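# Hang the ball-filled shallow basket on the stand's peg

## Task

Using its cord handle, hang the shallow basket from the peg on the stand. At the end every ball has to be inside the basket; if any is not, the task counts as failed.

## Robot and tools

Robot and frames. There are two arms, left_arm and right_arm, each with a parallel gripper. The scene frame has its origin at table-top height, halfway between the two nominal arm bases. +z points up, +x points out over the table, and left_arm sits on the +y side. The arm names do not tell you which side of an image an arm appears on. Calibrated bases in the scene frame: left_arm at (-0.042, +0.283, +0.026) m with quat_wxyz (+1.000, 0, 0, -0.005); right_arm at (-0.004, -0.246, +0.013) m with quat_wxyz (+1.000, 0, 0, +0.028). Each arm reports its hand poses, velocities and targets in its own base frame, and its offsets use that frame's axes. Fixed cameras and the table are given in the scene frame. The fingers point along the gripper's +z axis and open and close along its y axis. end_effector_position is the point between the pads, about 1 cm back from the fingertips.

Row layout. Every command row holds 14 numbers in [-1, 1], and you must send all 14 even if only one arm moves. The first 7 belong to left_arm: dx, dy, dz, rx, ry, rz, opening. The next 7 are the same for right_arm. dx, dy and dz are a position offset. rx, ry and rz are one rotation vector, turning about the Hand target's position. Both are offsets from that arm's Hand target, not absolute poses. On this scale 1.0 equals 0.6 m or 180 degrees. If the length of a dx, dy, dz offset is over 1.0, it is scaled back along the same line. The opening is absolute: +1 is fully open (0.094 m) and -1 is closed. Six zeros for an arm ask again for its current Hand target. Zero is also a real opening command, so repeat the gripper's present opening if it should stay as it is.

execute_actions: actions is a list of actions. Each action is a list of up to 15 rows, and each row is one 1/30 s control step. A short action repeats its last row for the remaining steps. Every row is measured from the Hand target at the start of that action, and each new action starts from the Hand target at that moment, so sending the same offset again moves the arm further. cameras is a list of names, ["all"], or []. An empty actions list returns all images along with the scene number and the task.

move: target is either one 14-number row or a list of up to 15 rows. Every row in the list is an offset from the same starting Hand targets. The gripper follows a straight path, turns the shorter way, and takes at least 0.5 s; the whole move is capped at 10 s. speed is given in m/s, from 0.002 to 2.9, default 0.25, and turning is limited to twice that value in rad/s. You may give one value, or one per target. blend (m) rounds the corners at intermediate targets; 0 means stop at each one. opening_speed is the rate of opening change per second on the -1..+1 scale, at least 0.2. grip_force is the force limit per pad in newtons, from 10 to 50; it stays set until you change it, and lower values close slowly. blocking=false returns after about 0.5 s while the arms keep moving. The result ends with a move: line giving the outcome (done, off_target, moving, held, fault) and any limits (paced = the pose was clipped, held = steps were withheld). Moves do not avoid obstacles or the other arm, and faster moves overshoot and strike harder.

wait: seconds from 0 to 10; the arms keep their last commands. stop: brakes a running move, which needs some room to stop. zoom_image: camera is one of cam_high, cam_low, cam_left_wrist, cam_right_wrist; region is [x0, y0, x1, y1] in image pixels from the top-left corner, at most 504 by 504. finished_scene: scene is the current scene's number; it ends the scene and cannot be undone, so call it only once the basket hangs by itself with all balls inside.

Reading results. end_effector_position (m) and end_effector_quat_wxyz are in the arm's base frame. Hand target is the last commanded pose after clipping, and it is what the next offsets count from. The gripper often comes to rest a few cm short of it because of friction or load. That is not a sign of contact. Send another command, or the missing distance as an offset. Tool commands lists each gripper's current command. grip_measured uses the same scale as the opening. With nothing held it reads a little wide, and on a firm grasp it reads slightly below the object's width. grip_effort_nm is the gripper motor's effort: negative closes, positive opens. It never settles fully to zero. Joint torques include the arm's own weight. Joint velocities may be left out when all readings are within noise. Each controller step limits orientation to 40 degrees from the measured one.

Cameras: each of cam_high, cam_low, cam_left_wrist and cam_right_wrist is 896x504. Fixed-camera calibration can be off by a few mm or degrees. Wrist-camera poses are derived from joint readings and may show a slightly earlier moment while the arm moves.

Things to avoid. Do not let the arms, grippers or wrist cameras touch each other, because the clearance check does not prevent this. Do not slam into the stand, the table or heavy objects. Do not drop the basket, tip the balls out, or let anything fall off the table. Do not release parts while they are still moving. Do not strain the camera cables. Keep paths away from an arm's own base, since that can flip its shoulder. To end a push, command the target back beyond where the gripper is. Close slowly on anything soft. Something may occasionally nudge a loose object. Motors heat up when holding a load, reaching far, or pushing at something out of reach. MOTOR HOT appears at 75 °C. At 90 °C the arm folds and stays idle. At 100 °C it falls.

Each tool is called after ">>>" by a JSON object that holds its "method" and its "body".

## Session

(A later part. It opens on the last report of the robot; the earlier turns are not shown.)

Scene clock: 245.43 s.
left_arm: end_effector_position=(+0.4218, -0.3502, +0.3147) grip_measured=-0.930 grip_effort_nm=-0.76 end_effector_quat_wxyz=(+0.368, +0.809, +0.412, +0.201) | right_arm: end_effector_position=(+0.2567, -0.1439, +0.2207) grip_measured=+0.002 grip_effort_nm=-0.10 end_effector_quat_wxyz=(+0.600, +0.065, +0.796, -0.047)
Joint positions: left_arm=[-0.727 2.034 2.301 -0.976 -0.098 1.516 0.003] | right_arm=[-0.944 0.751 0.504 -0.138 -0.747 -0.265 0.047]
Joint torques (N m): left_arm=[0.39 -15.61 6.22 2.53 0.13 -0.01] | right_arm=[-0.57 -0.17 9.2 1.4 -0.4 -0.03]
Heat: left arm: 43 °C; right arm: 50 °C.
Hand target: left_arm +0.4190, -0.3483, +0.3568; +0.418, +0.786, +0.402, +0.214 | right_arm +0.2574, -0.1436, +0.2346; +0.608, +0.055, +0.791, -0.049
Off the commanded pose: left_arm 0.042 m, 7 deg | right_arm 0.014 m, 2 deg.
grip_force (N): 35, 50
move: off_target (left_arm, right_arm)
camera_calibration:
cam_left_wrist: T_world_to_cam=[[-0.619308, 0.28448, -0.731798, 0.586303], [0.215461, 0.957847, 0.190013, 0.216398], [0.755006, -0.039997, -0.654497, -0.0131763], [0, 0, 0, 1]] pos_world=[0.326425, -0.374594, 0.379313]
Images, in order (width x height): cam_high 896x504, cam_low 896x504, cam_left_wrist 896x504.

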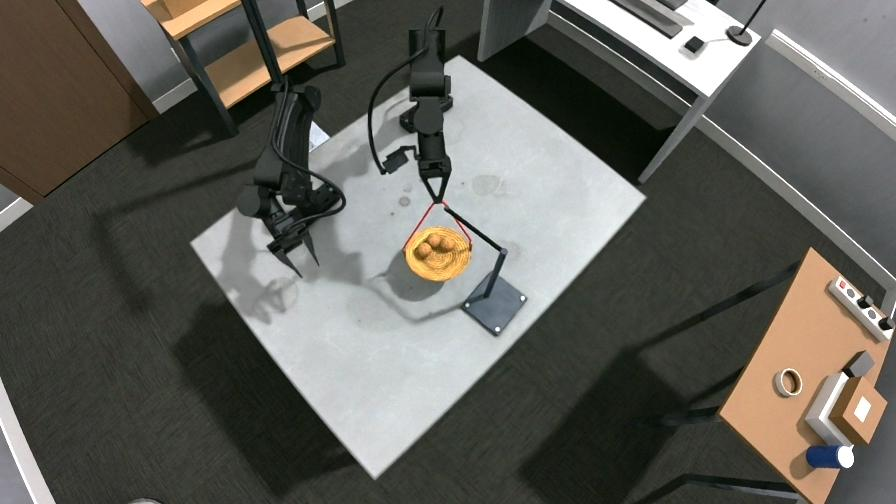

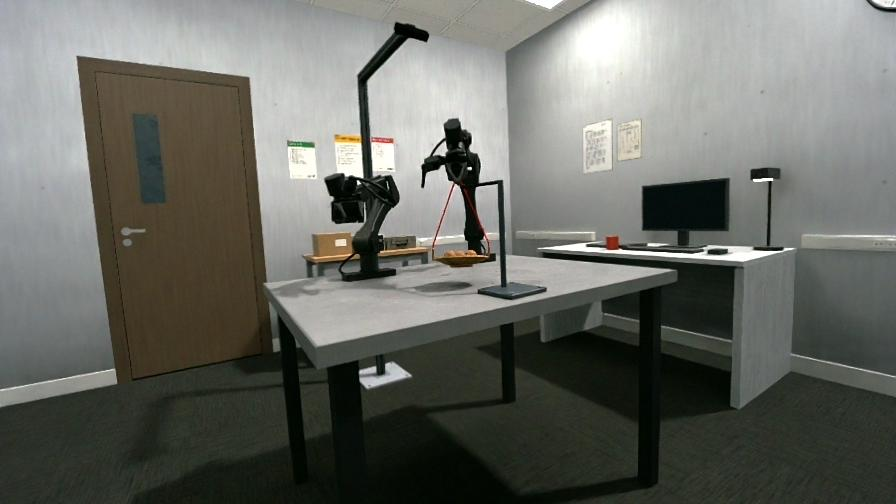

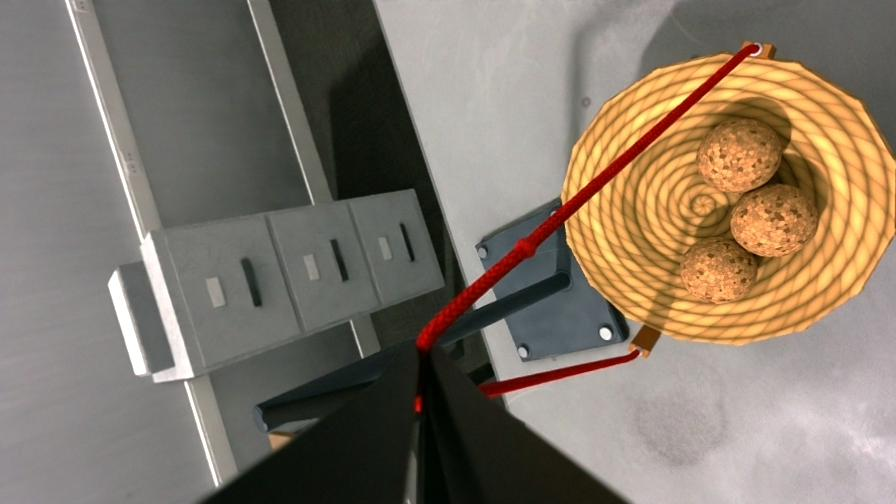

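>>> {"method": "move", "body": {"target": [[-0.06,0.0,0.01,0,0,0,-1,0,0,0,0,0,0,0],[-0.06,0.008,0.03,0,0,0,-1,0,0,0,0,0,0,0]], "cameras": ["cam_left_wrist","cam_high"], "speed": 0.04, "blend": [0.01,0]}}

>>> {"method": "zoom_image", "body": {"camera": "cam_high", "region": [360, 140, 500, 280]}}

Scene clock: 252.63 s.
left_arm: end_effector_position=(+0.3861, -0.3476, +0.3278) grip_measured=-0.930 grip_effort_nm=-0.76 end_effector_quat_wxyz=(+0.370, +0.813, +0.405, +0.198) | right_arm: end_effector_position=(+0.2567, -0.1439, +0.2207) grip_measured=+0.002 grip_effort_nm=-0.10 end_effector_quat_wxyz=(+0.600, +0.065, +0.796, -0.047)
Joint positions: left_arm=[-0.777 1.922 2.196 -0.987 -0.122 1.496 0.003] | right_arm=[-0.944 0.751 0.504 -0.138 -0.747 -0.265 0.047]
Joint torques (N m): left_arm=[0.09 -13.64 9.51 2.2 -0.06 -0.14] | right_arm=[-0.58 -0.2 9.1 1.4 -0.41 -0.02]
Heat: left arm: 43 °C; right arm: 50 °C.
Hand target: left_arm +0.3830, -0.3435, +0.3749; +0.418, +0.786, +0.402, +0.214 | right_arm +0.2574, -0.1436, +0.2346; +0.608, +0.055, +0.791, -0.049
Off the commanded pose: left_arm 0.047 m, 7 deg | right_arm 0.014 m, 2 deg.
grip_force (N): 35, 50
move: off_target (left_arm, right_arm); blend cut to 0.0065 m at target 1
camera_calibration:
cam_left_wrist: T_world_to_cam=[[-0.614142, 0.296551, -0.73136, 0.575009], [0.233284, 0.953519, 0.190737, 0.210425], [0.753929, -0.0534744, -0.654776, 0.0183429], [0, 0, 0, 1]] pos_world=[0.290219, -0.370183, 0.392413]
Images, in order (width x height): cam_high 896x504, cam_left_wrist 896x504.

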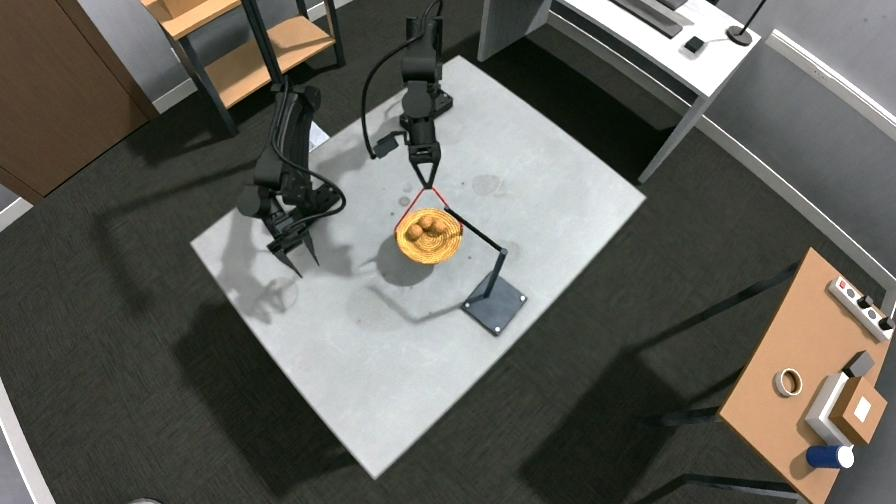

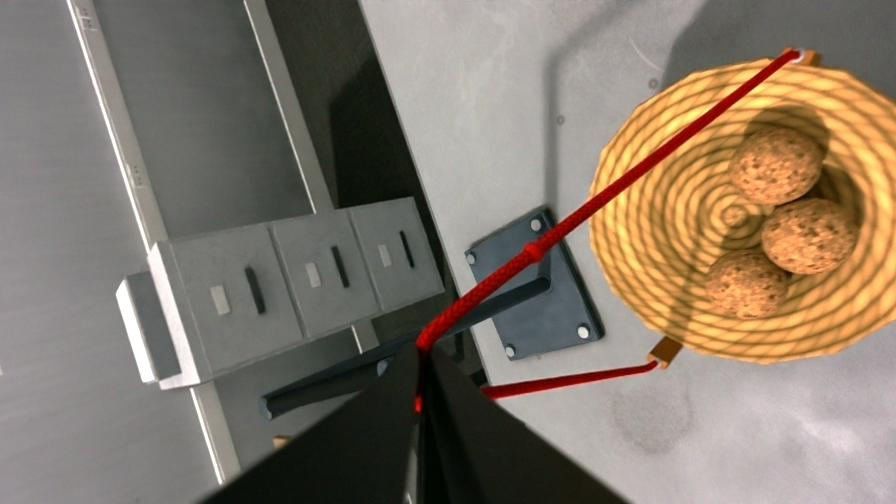

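Scaled by 3.600 from the camera's 896x504 image, which has a finer 1280x720 frame.

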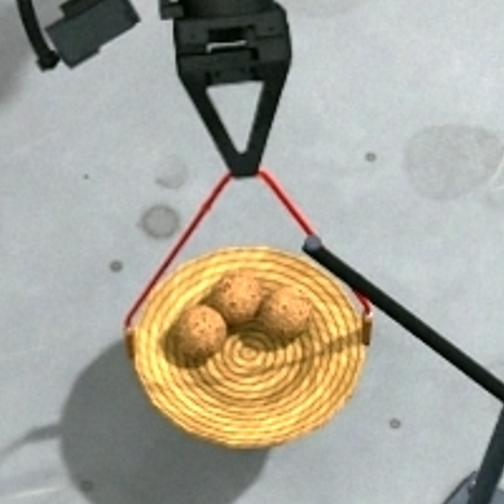

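>>> {"method": "move", "body": {"target": [0,0.003,0.03,0,0,0,-1,0,0,0,0,0,0,0], "cameras": ["cam_high"], "speed": 0.04}}

Scene clock: 255.13 s.
left_arm: end_effector_position=(+0.3779, -0.3394, +0.3776) grip_measured=-0.930 grip_effort_nm=-0.76 end_effector_quat_wxyz=(+0.396, +0.800, +0.401, +0.207) | right_arm: end_effector_position=(+0.2567, -0.1439, +0.2207) grip_measured=+0.002 grip_effort_nm=-0.09 end_effector_quat_wxyz=(+0.600, +0.065, +0.796, -0.047)
Joint positions: left_arm=[-0.777 1.952 2.425 -1.123 -0.123 1.496 0.003] | right_arm=[-0.944 0.751 0.504 -0.138 -0.747 -0.265 0.047]
Joint torques (N m): left_arm=[0.31 -8.38 8.16 2.31 -0.04 -0.09] | right_arm=[-0.51 -0.23 9.09 1.39 -0.4 -0.02]
Heat: left arm: 44 °C; right arm: 50 °C.
Hand target: left_arm +0.3830, -0.3417, +0.3928; +0.418, +0.786, +0.402, +0.214 | right_arm +0.2574, -0.1436, +0.2346; +0.608, +0.055, +0.791, -0.049
Off the commanded pose: left_arm 0.016 m, 3 deg | right_arm 0.014 m, 2 deg.
grip_force (N): 35, 50
move: off_target (left_arm, right_arm)
Images, in order (width x height): cam_high 896x504.

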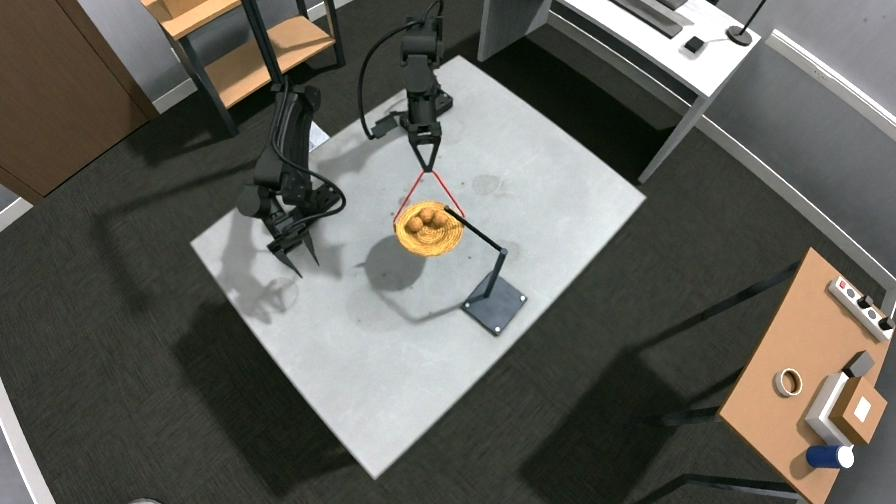

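>>> {"method": "move", "body": {"target": [0.073,-0.0045,0.0,0,0,0,-1,0,0,0,0,0,0,0], "cameras": ["cam_left_wrist","cam_high","cam_low"], "speed": 0.05}}

>>> {"method": "zoom_image", "body": {"camera": "cam_high", "region": [360, 140, 500, 280]}}

>>> {"method": "zoom_image", "body": {"camera": "cam_low", "region": [400, 140, 540, 300]}}

Scene clock: 258.77 s.
left_arm: end_effector_position=(+0.4228, -0.3399, +0.3800) grip_measured=-0.930 grip_effort_nm=-0.76 end_effector_quat_wxyz=(+0.406, +0.790, +0.405, +0.216) | right_arm: end_effector_position=(+0.2567, -0.1439, +0.2207) grip_measured=+0.002 grip_effort_nm=-0.10 end_effector_quat_wxyz=(+0.600, +0.065, +0.796, -0.047)
Joint positions: left_arm=[-0.706 2.2 2.829 -1.245 -0.08 1.53 0.003] | right_arm=[-0.944 0.751 0.504 -0.138 -0.747 -0.265 0.047]
Joint torques (N m): left_arm=[0.27 -9.2 7.79 2.38 0.14 -0.01] | right_arm=[-0.57 -0.16 9.11 1.4 -0.4 -0.02]
Heat: left arm: 44 °C; right arm: 50 °C.
Hand target: left_arm +0.4267, -0.3445, +0.3927; +0.418, +0.786, +0.402, +0.214 | right_arm +0.2574, -0.1436, +0.2346; +0.608, +0.055, +0.791, -0.049
Off the commanded pose: left_arm 0.014 m, 1 deg | right_arm 0.014 m, 2 deg.
elbow stopped short (left arm): the move would have taken joint 3 (elbow) straighter than the controller allows.
grip_force (N): 35, 50
move: off_target (left_arm, right_arm)
camera_calibration:
cam_left_wrist: T_world_to_cam=[[-0.566996, 0.239261, -0.788207, 0.615723], [0.204633, 0.967802, 0.146575, 0.218273], [0.797898, -0.0781853, -0.597701, -0.0235115], [0, 0, 0, 1]] pos_world=[0.323206, -0.360402, 0.43927]
Images, in order (width x height): cam_high 896x504, cam_low 896x504, cam_left_wrist 896x504.

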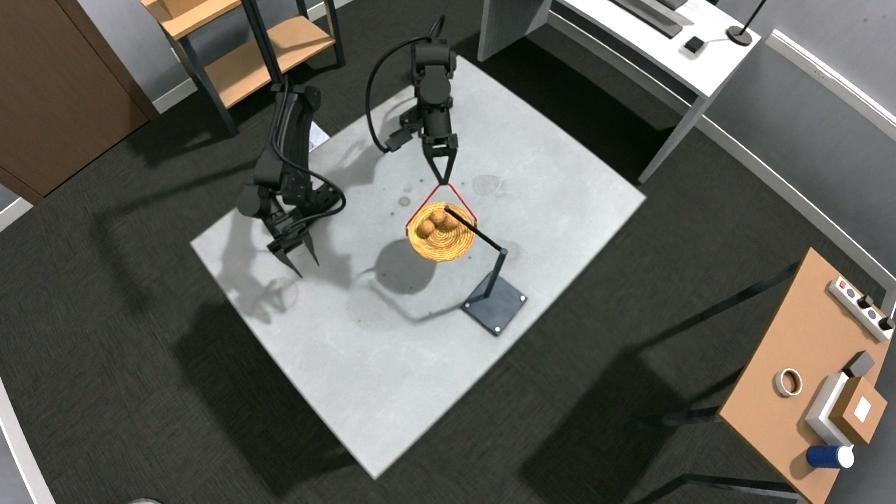

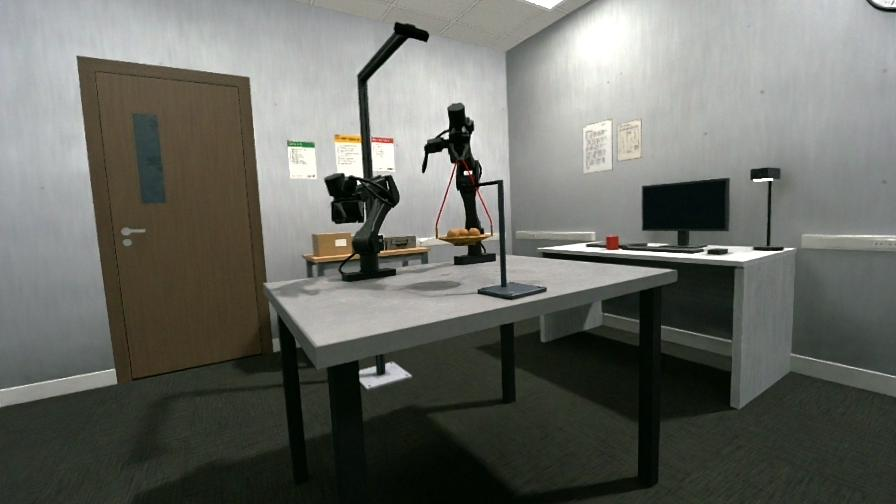

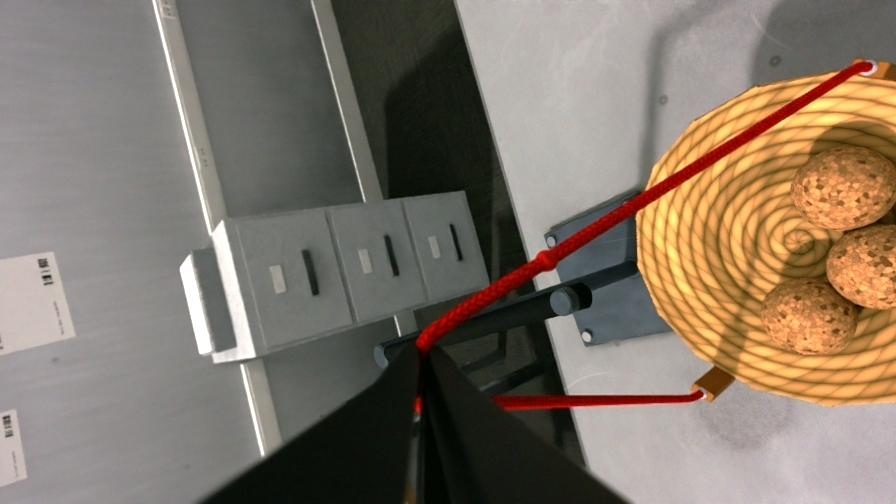

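Scaled by 3.600 from the camera's 896x504 image, which has a finer 1280x720 frame.

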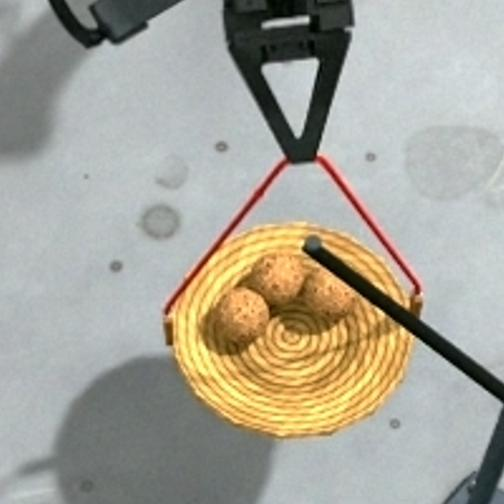

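Scaled by 3.150 from the camera's 896x504 image, which has a finer 1280x720 frame.

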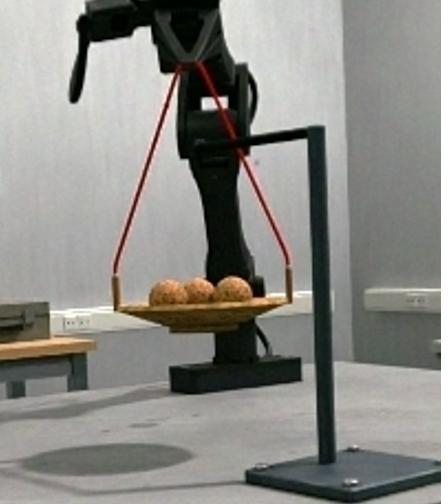

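>>> {"method": "move", "body": {"target": [0.0922,0.0025,-0.0345,-0.01,-0.0135,0,-1,0,0,0,0,0,0,0], "cameras": ["cam_left_wrist","cam_high","cam_low"], "speed": 0.04}}

>>> {"method": "zoom_image", "body": {"camera": "cam_high", "region": [380, 140, 520, 280]}}

>>> {"method": "zoom_image", "body": {"camera": "cam_low", "region": [400, 140, 540, 300]}}

Scene clock: 264.73 s.
left_arm: end_effector_position=(+0.4738, -0.3355, +0.3538) grip_measured=-0.930 grip_effort_nm=-0.76 end_effector_quat_wxyz=(+0.413, +0.785, +0.405, +0.220) | right_arm: end_effector_position=(+0.2567, -0.1439, +0.2207) grip_measured=+0.002 grip_effort_nm=-0.09 end_effector_quat_wxyz=(+0.600, +0.065, +0.796, -0.047)
Joint positions: left_arm=[-0.622 2.289 2.829 -1.136 -0.014 1.574 0.003] | right_arm=[-0.944 0.751 0.504 -0.138 -0.747 -0.265 0.047]
Joint torques (N m): left_arm=[0.39 -10.06 8.25 2.7 0.19 -0.02] | right_arm=[-0.53 -0.17 9.17 1.39 -0.41 -0.02]
Heat: left arm: 43 °C; right arm: 51 °C.
Hand target: left_arm +0.4821, -0.3429, +0.3721; +0.438, +0.775, +0.396, +0.224 | right_arm +0.2574, -0.1436, +0.2346; +0.608, +0.055, +0.791, -0.049
Off the commanded pose: left_arm 0.021 m, 3 deg | right_arm 0.014 m, 2 deg.
elbow stopped short (left arm): the move would have taken joint 3 (elbow) straighter than the controller allows.
grip_force (N): 35, 50
move: off_target (left_arm, right_arm)
camera_calibration:
cam_left_wrist: T_world_to_cam=[[-0.55722, 0.2275, -0.798593, 0.61805], [0.199119, 0.970285, 0.137475, 0.214204], [0.806138, -0.0824116, -0.585961, -0.0888518], [0, 0, 0, 1]] pos_world=[0.373364, -0.355767, 0.412059]
Images, in order (width x height): cam_high 896x504, cam_low 896x504, cam_left_wrist 896x504.

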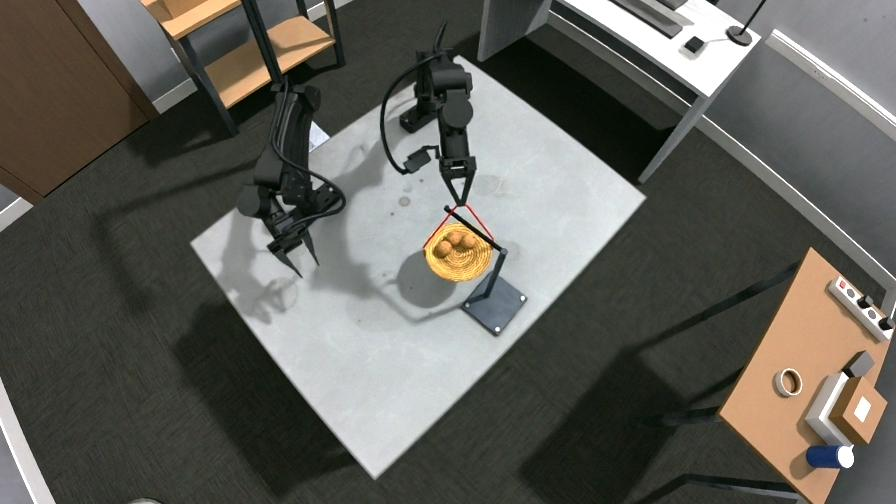

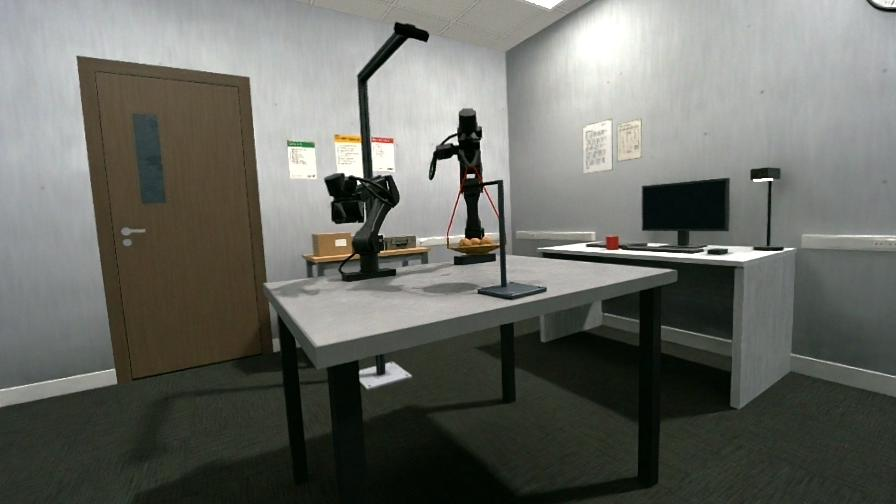

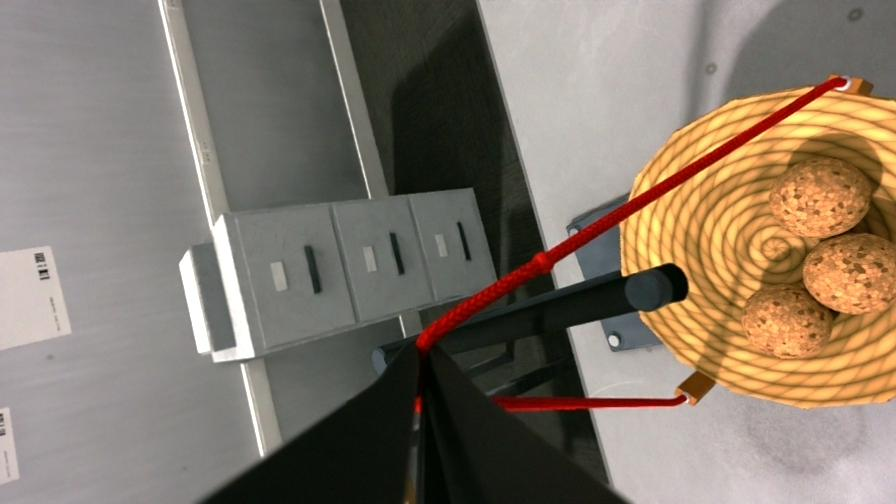

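Scaled by 3.600 from the camera's 896x504 image, which has a finer 1280x720 frame.

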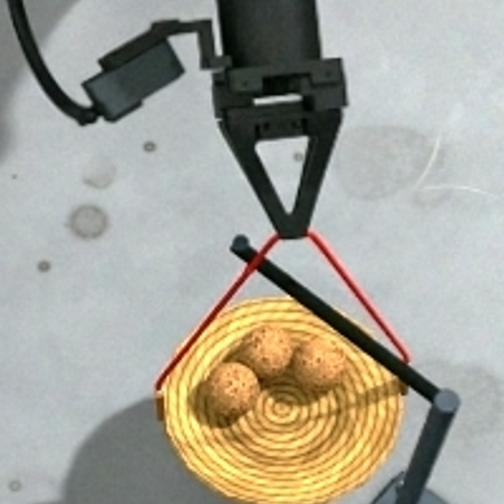

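Scaled by 3.150 from the camera's 896x504 image, which has a finer 1280x720 frame.

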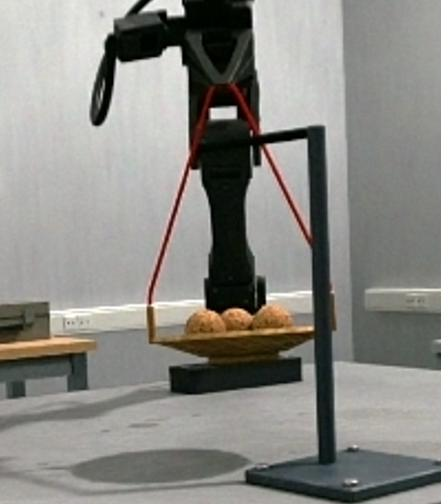

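>>> {"method": "move", "body": {"target": [0.0,0.0,-0.035,0.0196,0.027,0,-1,0,0,0,0,0,0,0], "cameras": ["cam_left_wrist","cam_high","cam_low"], "speed": 0.03}}

>>> {"method": "zoom_image", "body": {"camera": "cam_high", "region": [380, 140, 520, 280]}}

>>> {"method": "zoom_image", "body": {"camera": "cam_low", "region": [400, 140, 540, 300]}}

Scene clock: 269.93 s.
left_arm: end_effector_position=(+0.4770, -0.3383, +0.3405) grip_measured=-0.930 grip_effort_nm=-0.76 end_effector_quat_wxyz=(+0.403, +0.791, +0.407, +0.214) | right_arm: end_effector_position=(+0.2567, -0.1439, +0.2207) grip_measured=+0.002 grip_effort_nm=-0.09 end_effector_quat_wxyz=(+0.600, +0.065, +0.796, -0.047)
Joint positions: left_arm=[-0.622 2.311 2.829 -1.141 -0.012 1.575 0.003] | right_arm=[-0.944 0.751 0.504 -0.138 -0.747 -0.265 0.047]
Joint torques (N m): left_arm=[0.25 -10.18 8.34 2.32 0.17 -0.02] | right_arm=[-0.53 -0.18 9.14 1.39 -0.41 0]
Heat: left arm: 43 °C; right arm: 51 °C.
Hand target: left_arm +0.4821, -0.3430, +0.3512; +0.397, +0.797, +0.408, +0.203 | right_arm +0.2574, -0.1436, +0.2346; +0.608, +0.055, +0.791, -0.049
Off the commanded pose: left_arm 0.013 m, 2 deg | right_arm 0.014 m, 2 deg.
elbow stopped short (left arm): the move would have taken joint 3 (elbow) straighter than the controller allows.
grip_force (N): 35, 50
move: off_target (left_arm, right_arm)
camera_calibration:
cam_left_wrist: T_world_to_cam=[[-0.574326, 0.240811, -0.782406, 0.616975], [0.204191, 0.967686, 0.14795, 0.21117], [0.792752, -0.0747889, -0.604939, -0.084148], [0, 0, 0, 1]] pos_world=[0.377934, -0.359214, 0.400578]
Images, in order (width x height): cam_high 896x504, cam_low 896x504, cam_left_wrist 896x504.

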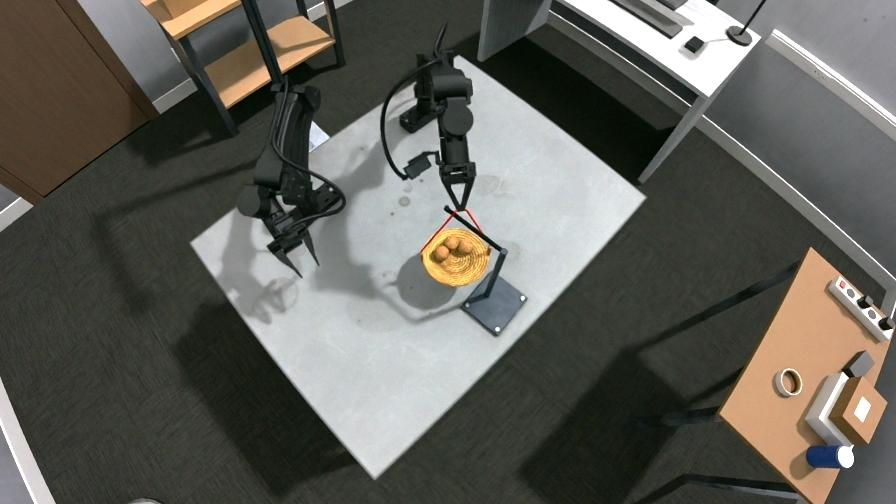

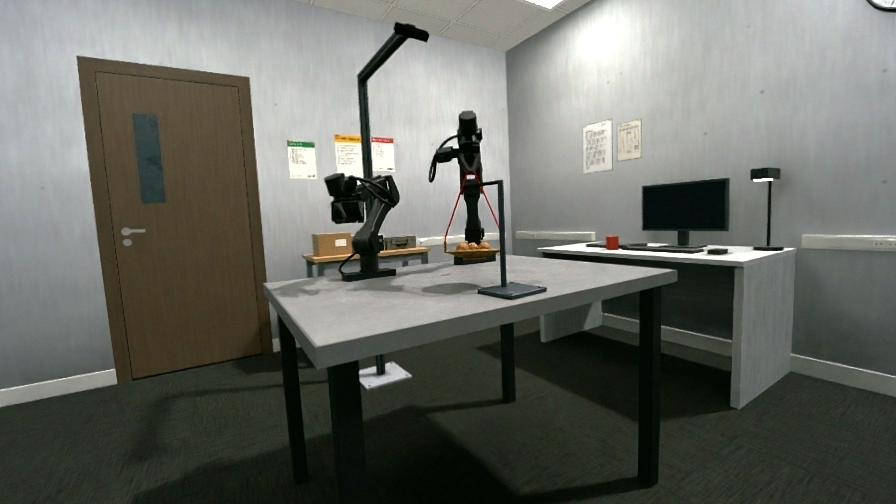

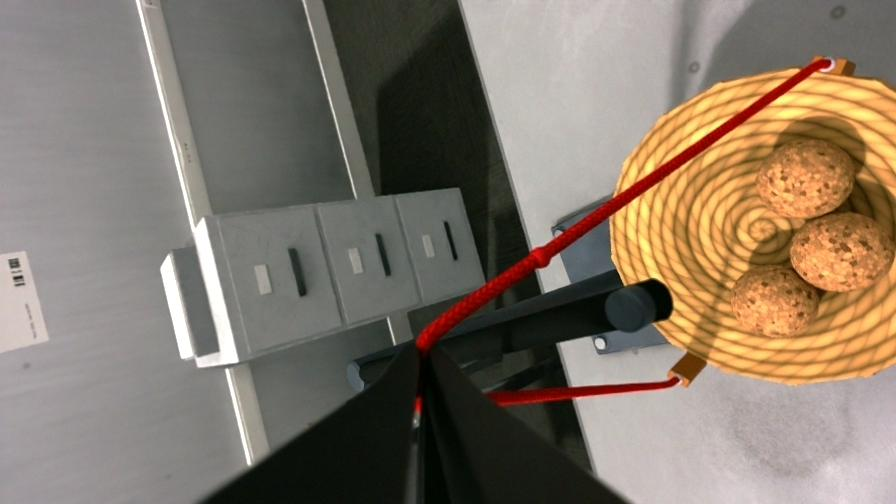

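Scaled by 3.600 from the camera's 896x504 image, which has a finer 1280x720 frame.

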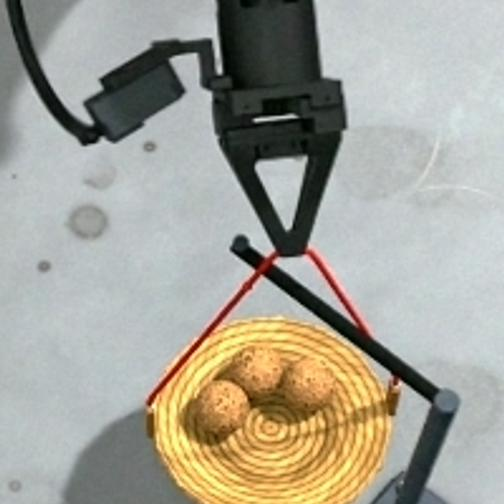

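Scaled by 3.150 from the camera's 896x504 image, which has a finer 1280x720 frame.

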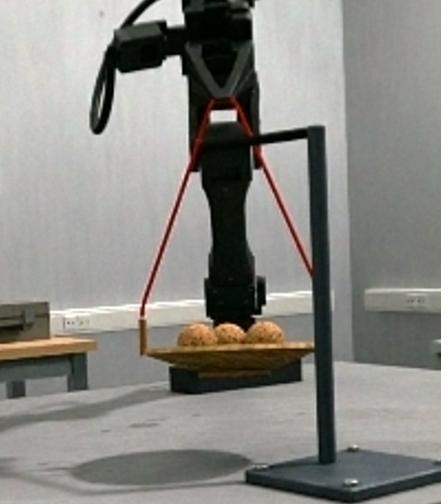

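>>> {"method": "move", "body": {"target": [0.0,0.003,-0.025,0.012,0.0165,0,-1,0,0,0,0,0,0,0], "cameras": ["cam_left_wrist","cam_high","cam_low"], "speed": 0.03}}

>>> {"method": "zoom_image", "body": {"camera": "cam_high", "region": [380, 140, 520, 280]}}

>>> {"method": "zoom_image", "body": {"camera": "cam_low", "region": [440, 150, 520, 230]}}

Scene clock: 273.73 s.
left_arm: end_effector_position=(+0.4766, -0.3369, +0.3255) grip_measured=-0.930 grip_effort_nm=-0.76 end_effector_quat_wxyz=(+0.384, +0.800, +0.412, +0.205) | right_arm: end_effector_position=(+0.2567, -0.1439, +0.2207) grip_measured=+0.002 grip_effort_nm=-0.09 end_effector_quat_wxyz=(+0.600, +0.065, +0.796, -0.047)
Joint positions: left_arm=[-0.621 2.327 2.829 -1.171 -0.012 1.576 0.003] | right_arm=[-0.944 0.751 0.504 -0.138 -0.747 -0.265 0.047]
Joint torques (N m): left_arm=[0.38 -10.35 8.29 2.26 0.18 -0.01] | right_arm=[-0.59 -0.2 9.1 1.39 -0.4 -0.01]
Heat: left arm: 43 °C; right arm: 51 °C.
Hand target: left_arm +0.4820, -0.3413, +0.3361; +0.371, +0.809, +0.414, +0.190 | right_arm +0.2574, -0.1436, +0.2346; +0.608, +0.055, +0.791, -0.049
Off the commanded pose: left_arm 0.013 m, 2 deg | right_arm 0.014 m, 2 deg.
elbow stopped short (left arm): the move would have taken joint 3 (elbow) straighter than the controller allows.
grip_force (N): 35, 50
move: off_target (left_arm, right_arm)
camera_calibration:
cam_left_wrist: T_world_to_cam=[[-0.602542, 0.261674, -0.75397, 0.61591], [0.209326, 0.963463, 0.167097, 0.202038], [0.770147, -0.0571421, -0.635302, -0.0661318], [0, 0, 0, 1]] pos_world=[0.379751, -0.359603, 0.388604]
Images, in order (width x height): cam_high 896x504, cam_low 896x504, cam_left_wrist 896x504.

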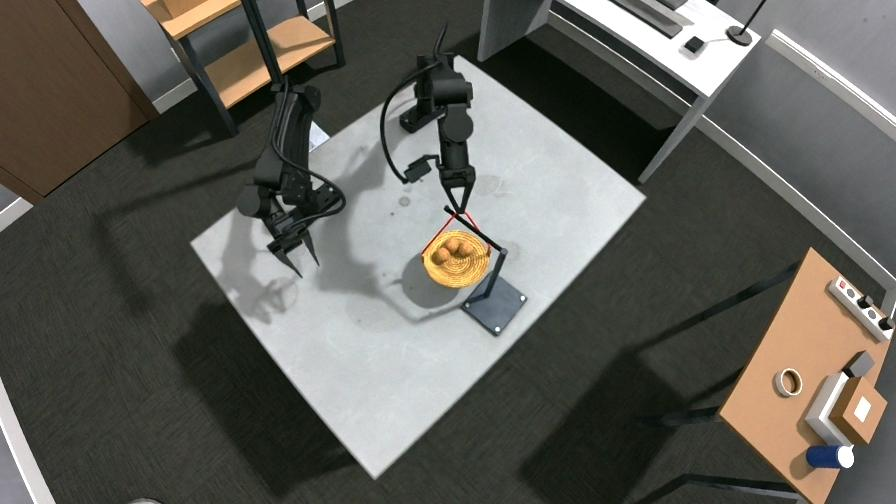

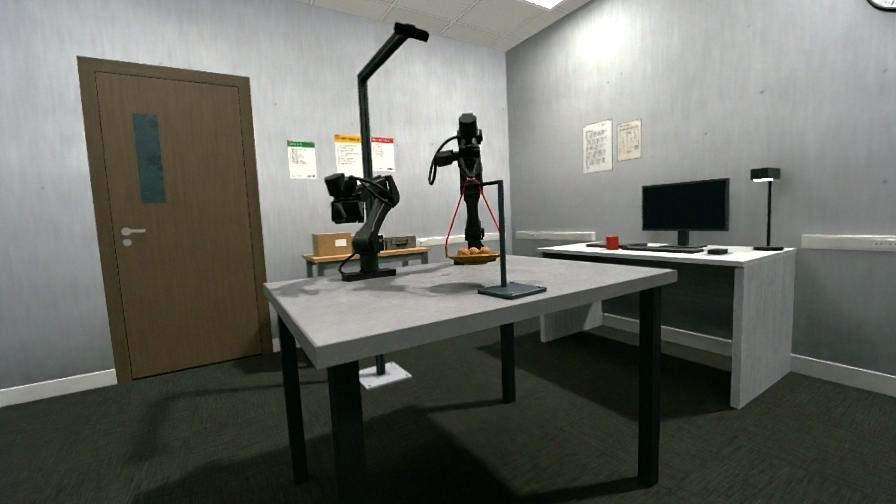

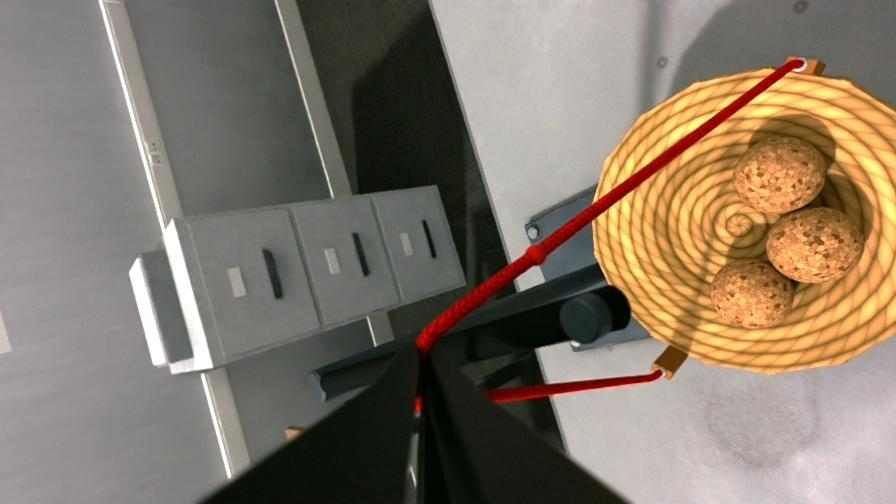

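Scaled by 3.600 from the camera's 896x504 image, which has a finer 1280x720 frame.

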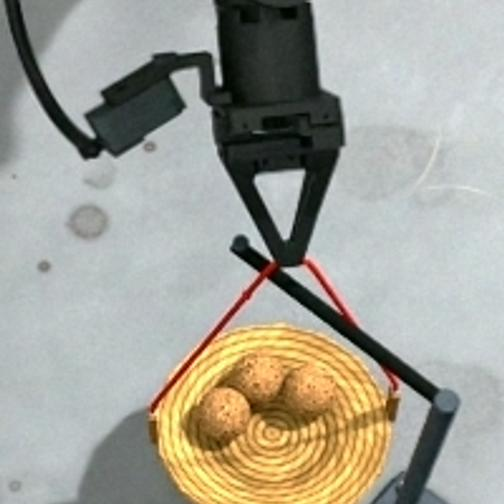

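Scaled by 6.300 from the camera's 896x504 image, which has a finer 1280x720 frame.

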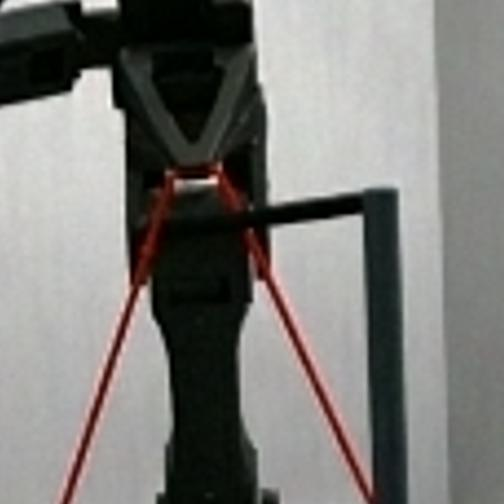

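>>> {"method": "move", "body": {"target": [0.0,0.0,-0.018,0.006,0.008,0,-1,0,0,0,0,0,0,0], "cameras": ["cam_left_wrist","cam_high","cam_low"], "speed": 0.03}}

>>> {"method": "zoom_image", "body": {"camera": "cam_high", "region": [410, 180, 480, 250]}}

>>> {"method": "zoom_image", "body": {"camera": "cam_low", "region": [440, 150, 520, 230]}}

Scene clock: 277.43 s.
left_arm: end_effector_position=(+0.4759, -0.3364, +0.3182) grip_measured=-0.930 grip_effort_nm=-0.76 end_effector_quat_wxyz=(+0.375, +0.805, +0.414, +0.200) | right_arm: end_effector_position=(+0.2567, -0.1439, +0.2207) grip_measured=+0.002 grip_effort_nm=-0.09 end_effector_quat_wxyz=(+0.600, +0.065, +0.796, -0.047)
Joint positions: left_arm=[-0.621 2.335 2.829 -1.186 -0.012 1.576 0.003] | right_arm=[-0.944 0.751 0.504 -0.138 -0.747 -0.265 0.047]
Joint torques (N m): left_arm=[0.43 -10 8.31 2.21 0.18 -0.02] | right_arm=[-0.55 -0.2 9.14 1.41 -0.41 -0.01]
Heat: left arm: 43 °C; right arm: 51 °C.
Hand target: left_arm +0.4820, -0.3412, +0.3254; +0.359, +0.815, +0.417, +0.184 | right_arm +0.2574, -0.1436, +0.2346; +0.608, +0.055, +0.791, -0.049
Off the commanded pose: left_arm 0.011 m, 3 deg | right_arm 0.014 m, 2 deg.
elbow stopped short (left arm): the move would have taken joint 3 (elbow) straighter than the controller allows.
grip_force (N): 35, 50
move: off_target (left_arm, right_arm)
camera_calibration:
cam_left_wrist: T_world_to_cam=[[-0.61647, 0.272179, -0.738839, 0.615124], [0.212872, 0.961022, 0.176414, 0.197465], [0.758057, -0.0485239, -0.650381, -0.0567775], [0, 0, 0, 1]] pos_world=[0.380211, -0.359947, 0.382715]
Images, in order (width x height): cam_high 896x504, cam_low 896x504, cam_left_wrist 896x504.

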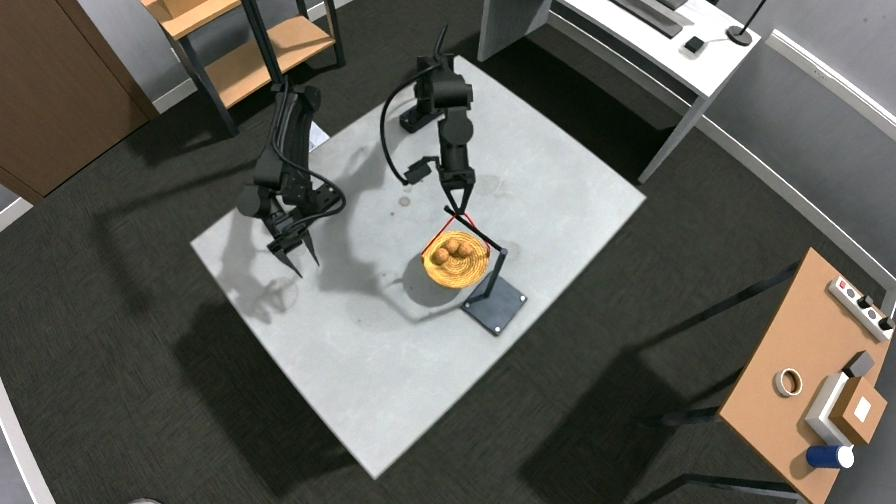

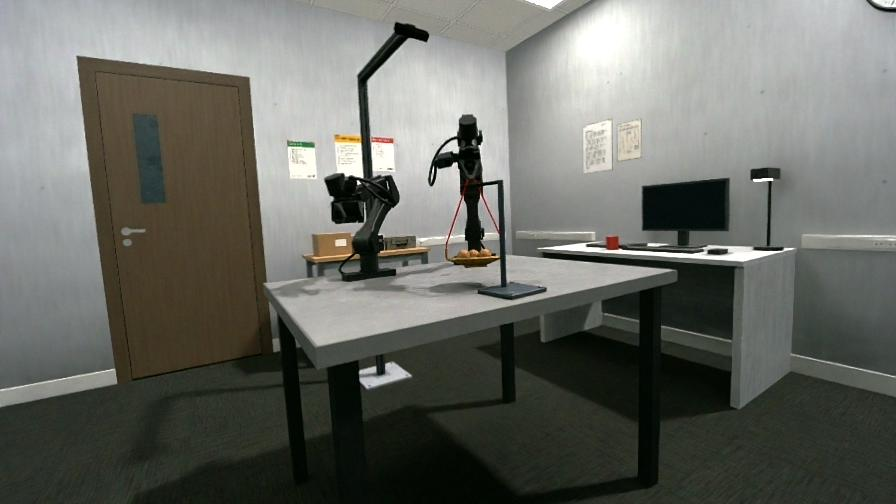

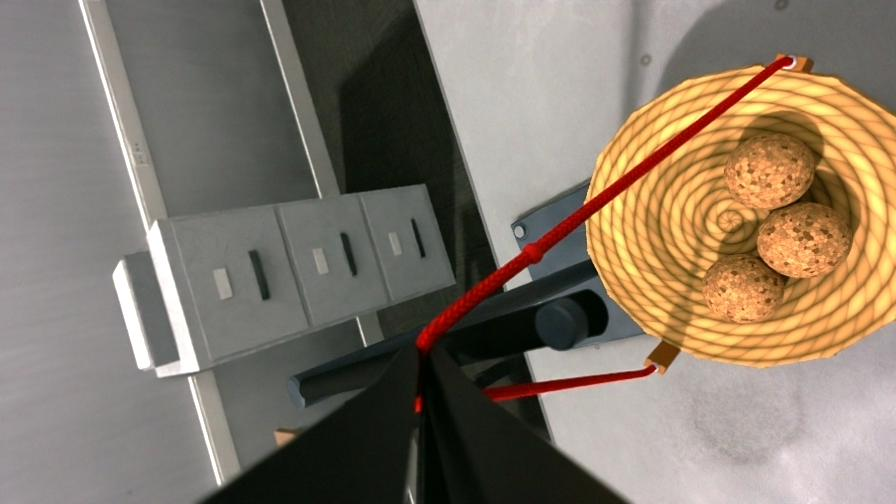

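Scaled by 7.200 from the camera's 896x504 image, which has a finer 1280x720 frame.

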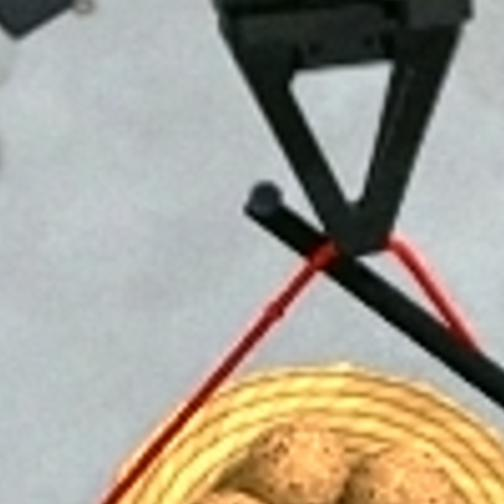

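Scaled by 6.300 from the camera's 896x504 image, which has a finer 1280x720 frame.

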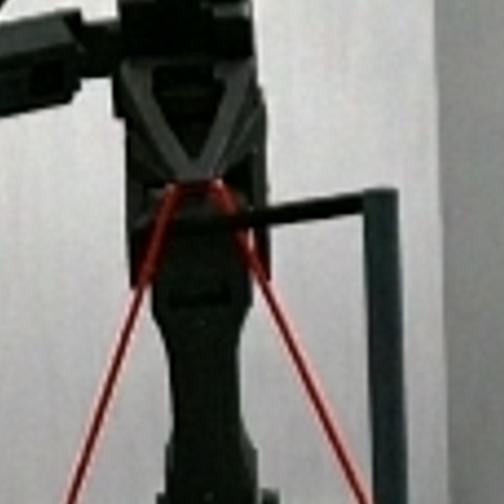

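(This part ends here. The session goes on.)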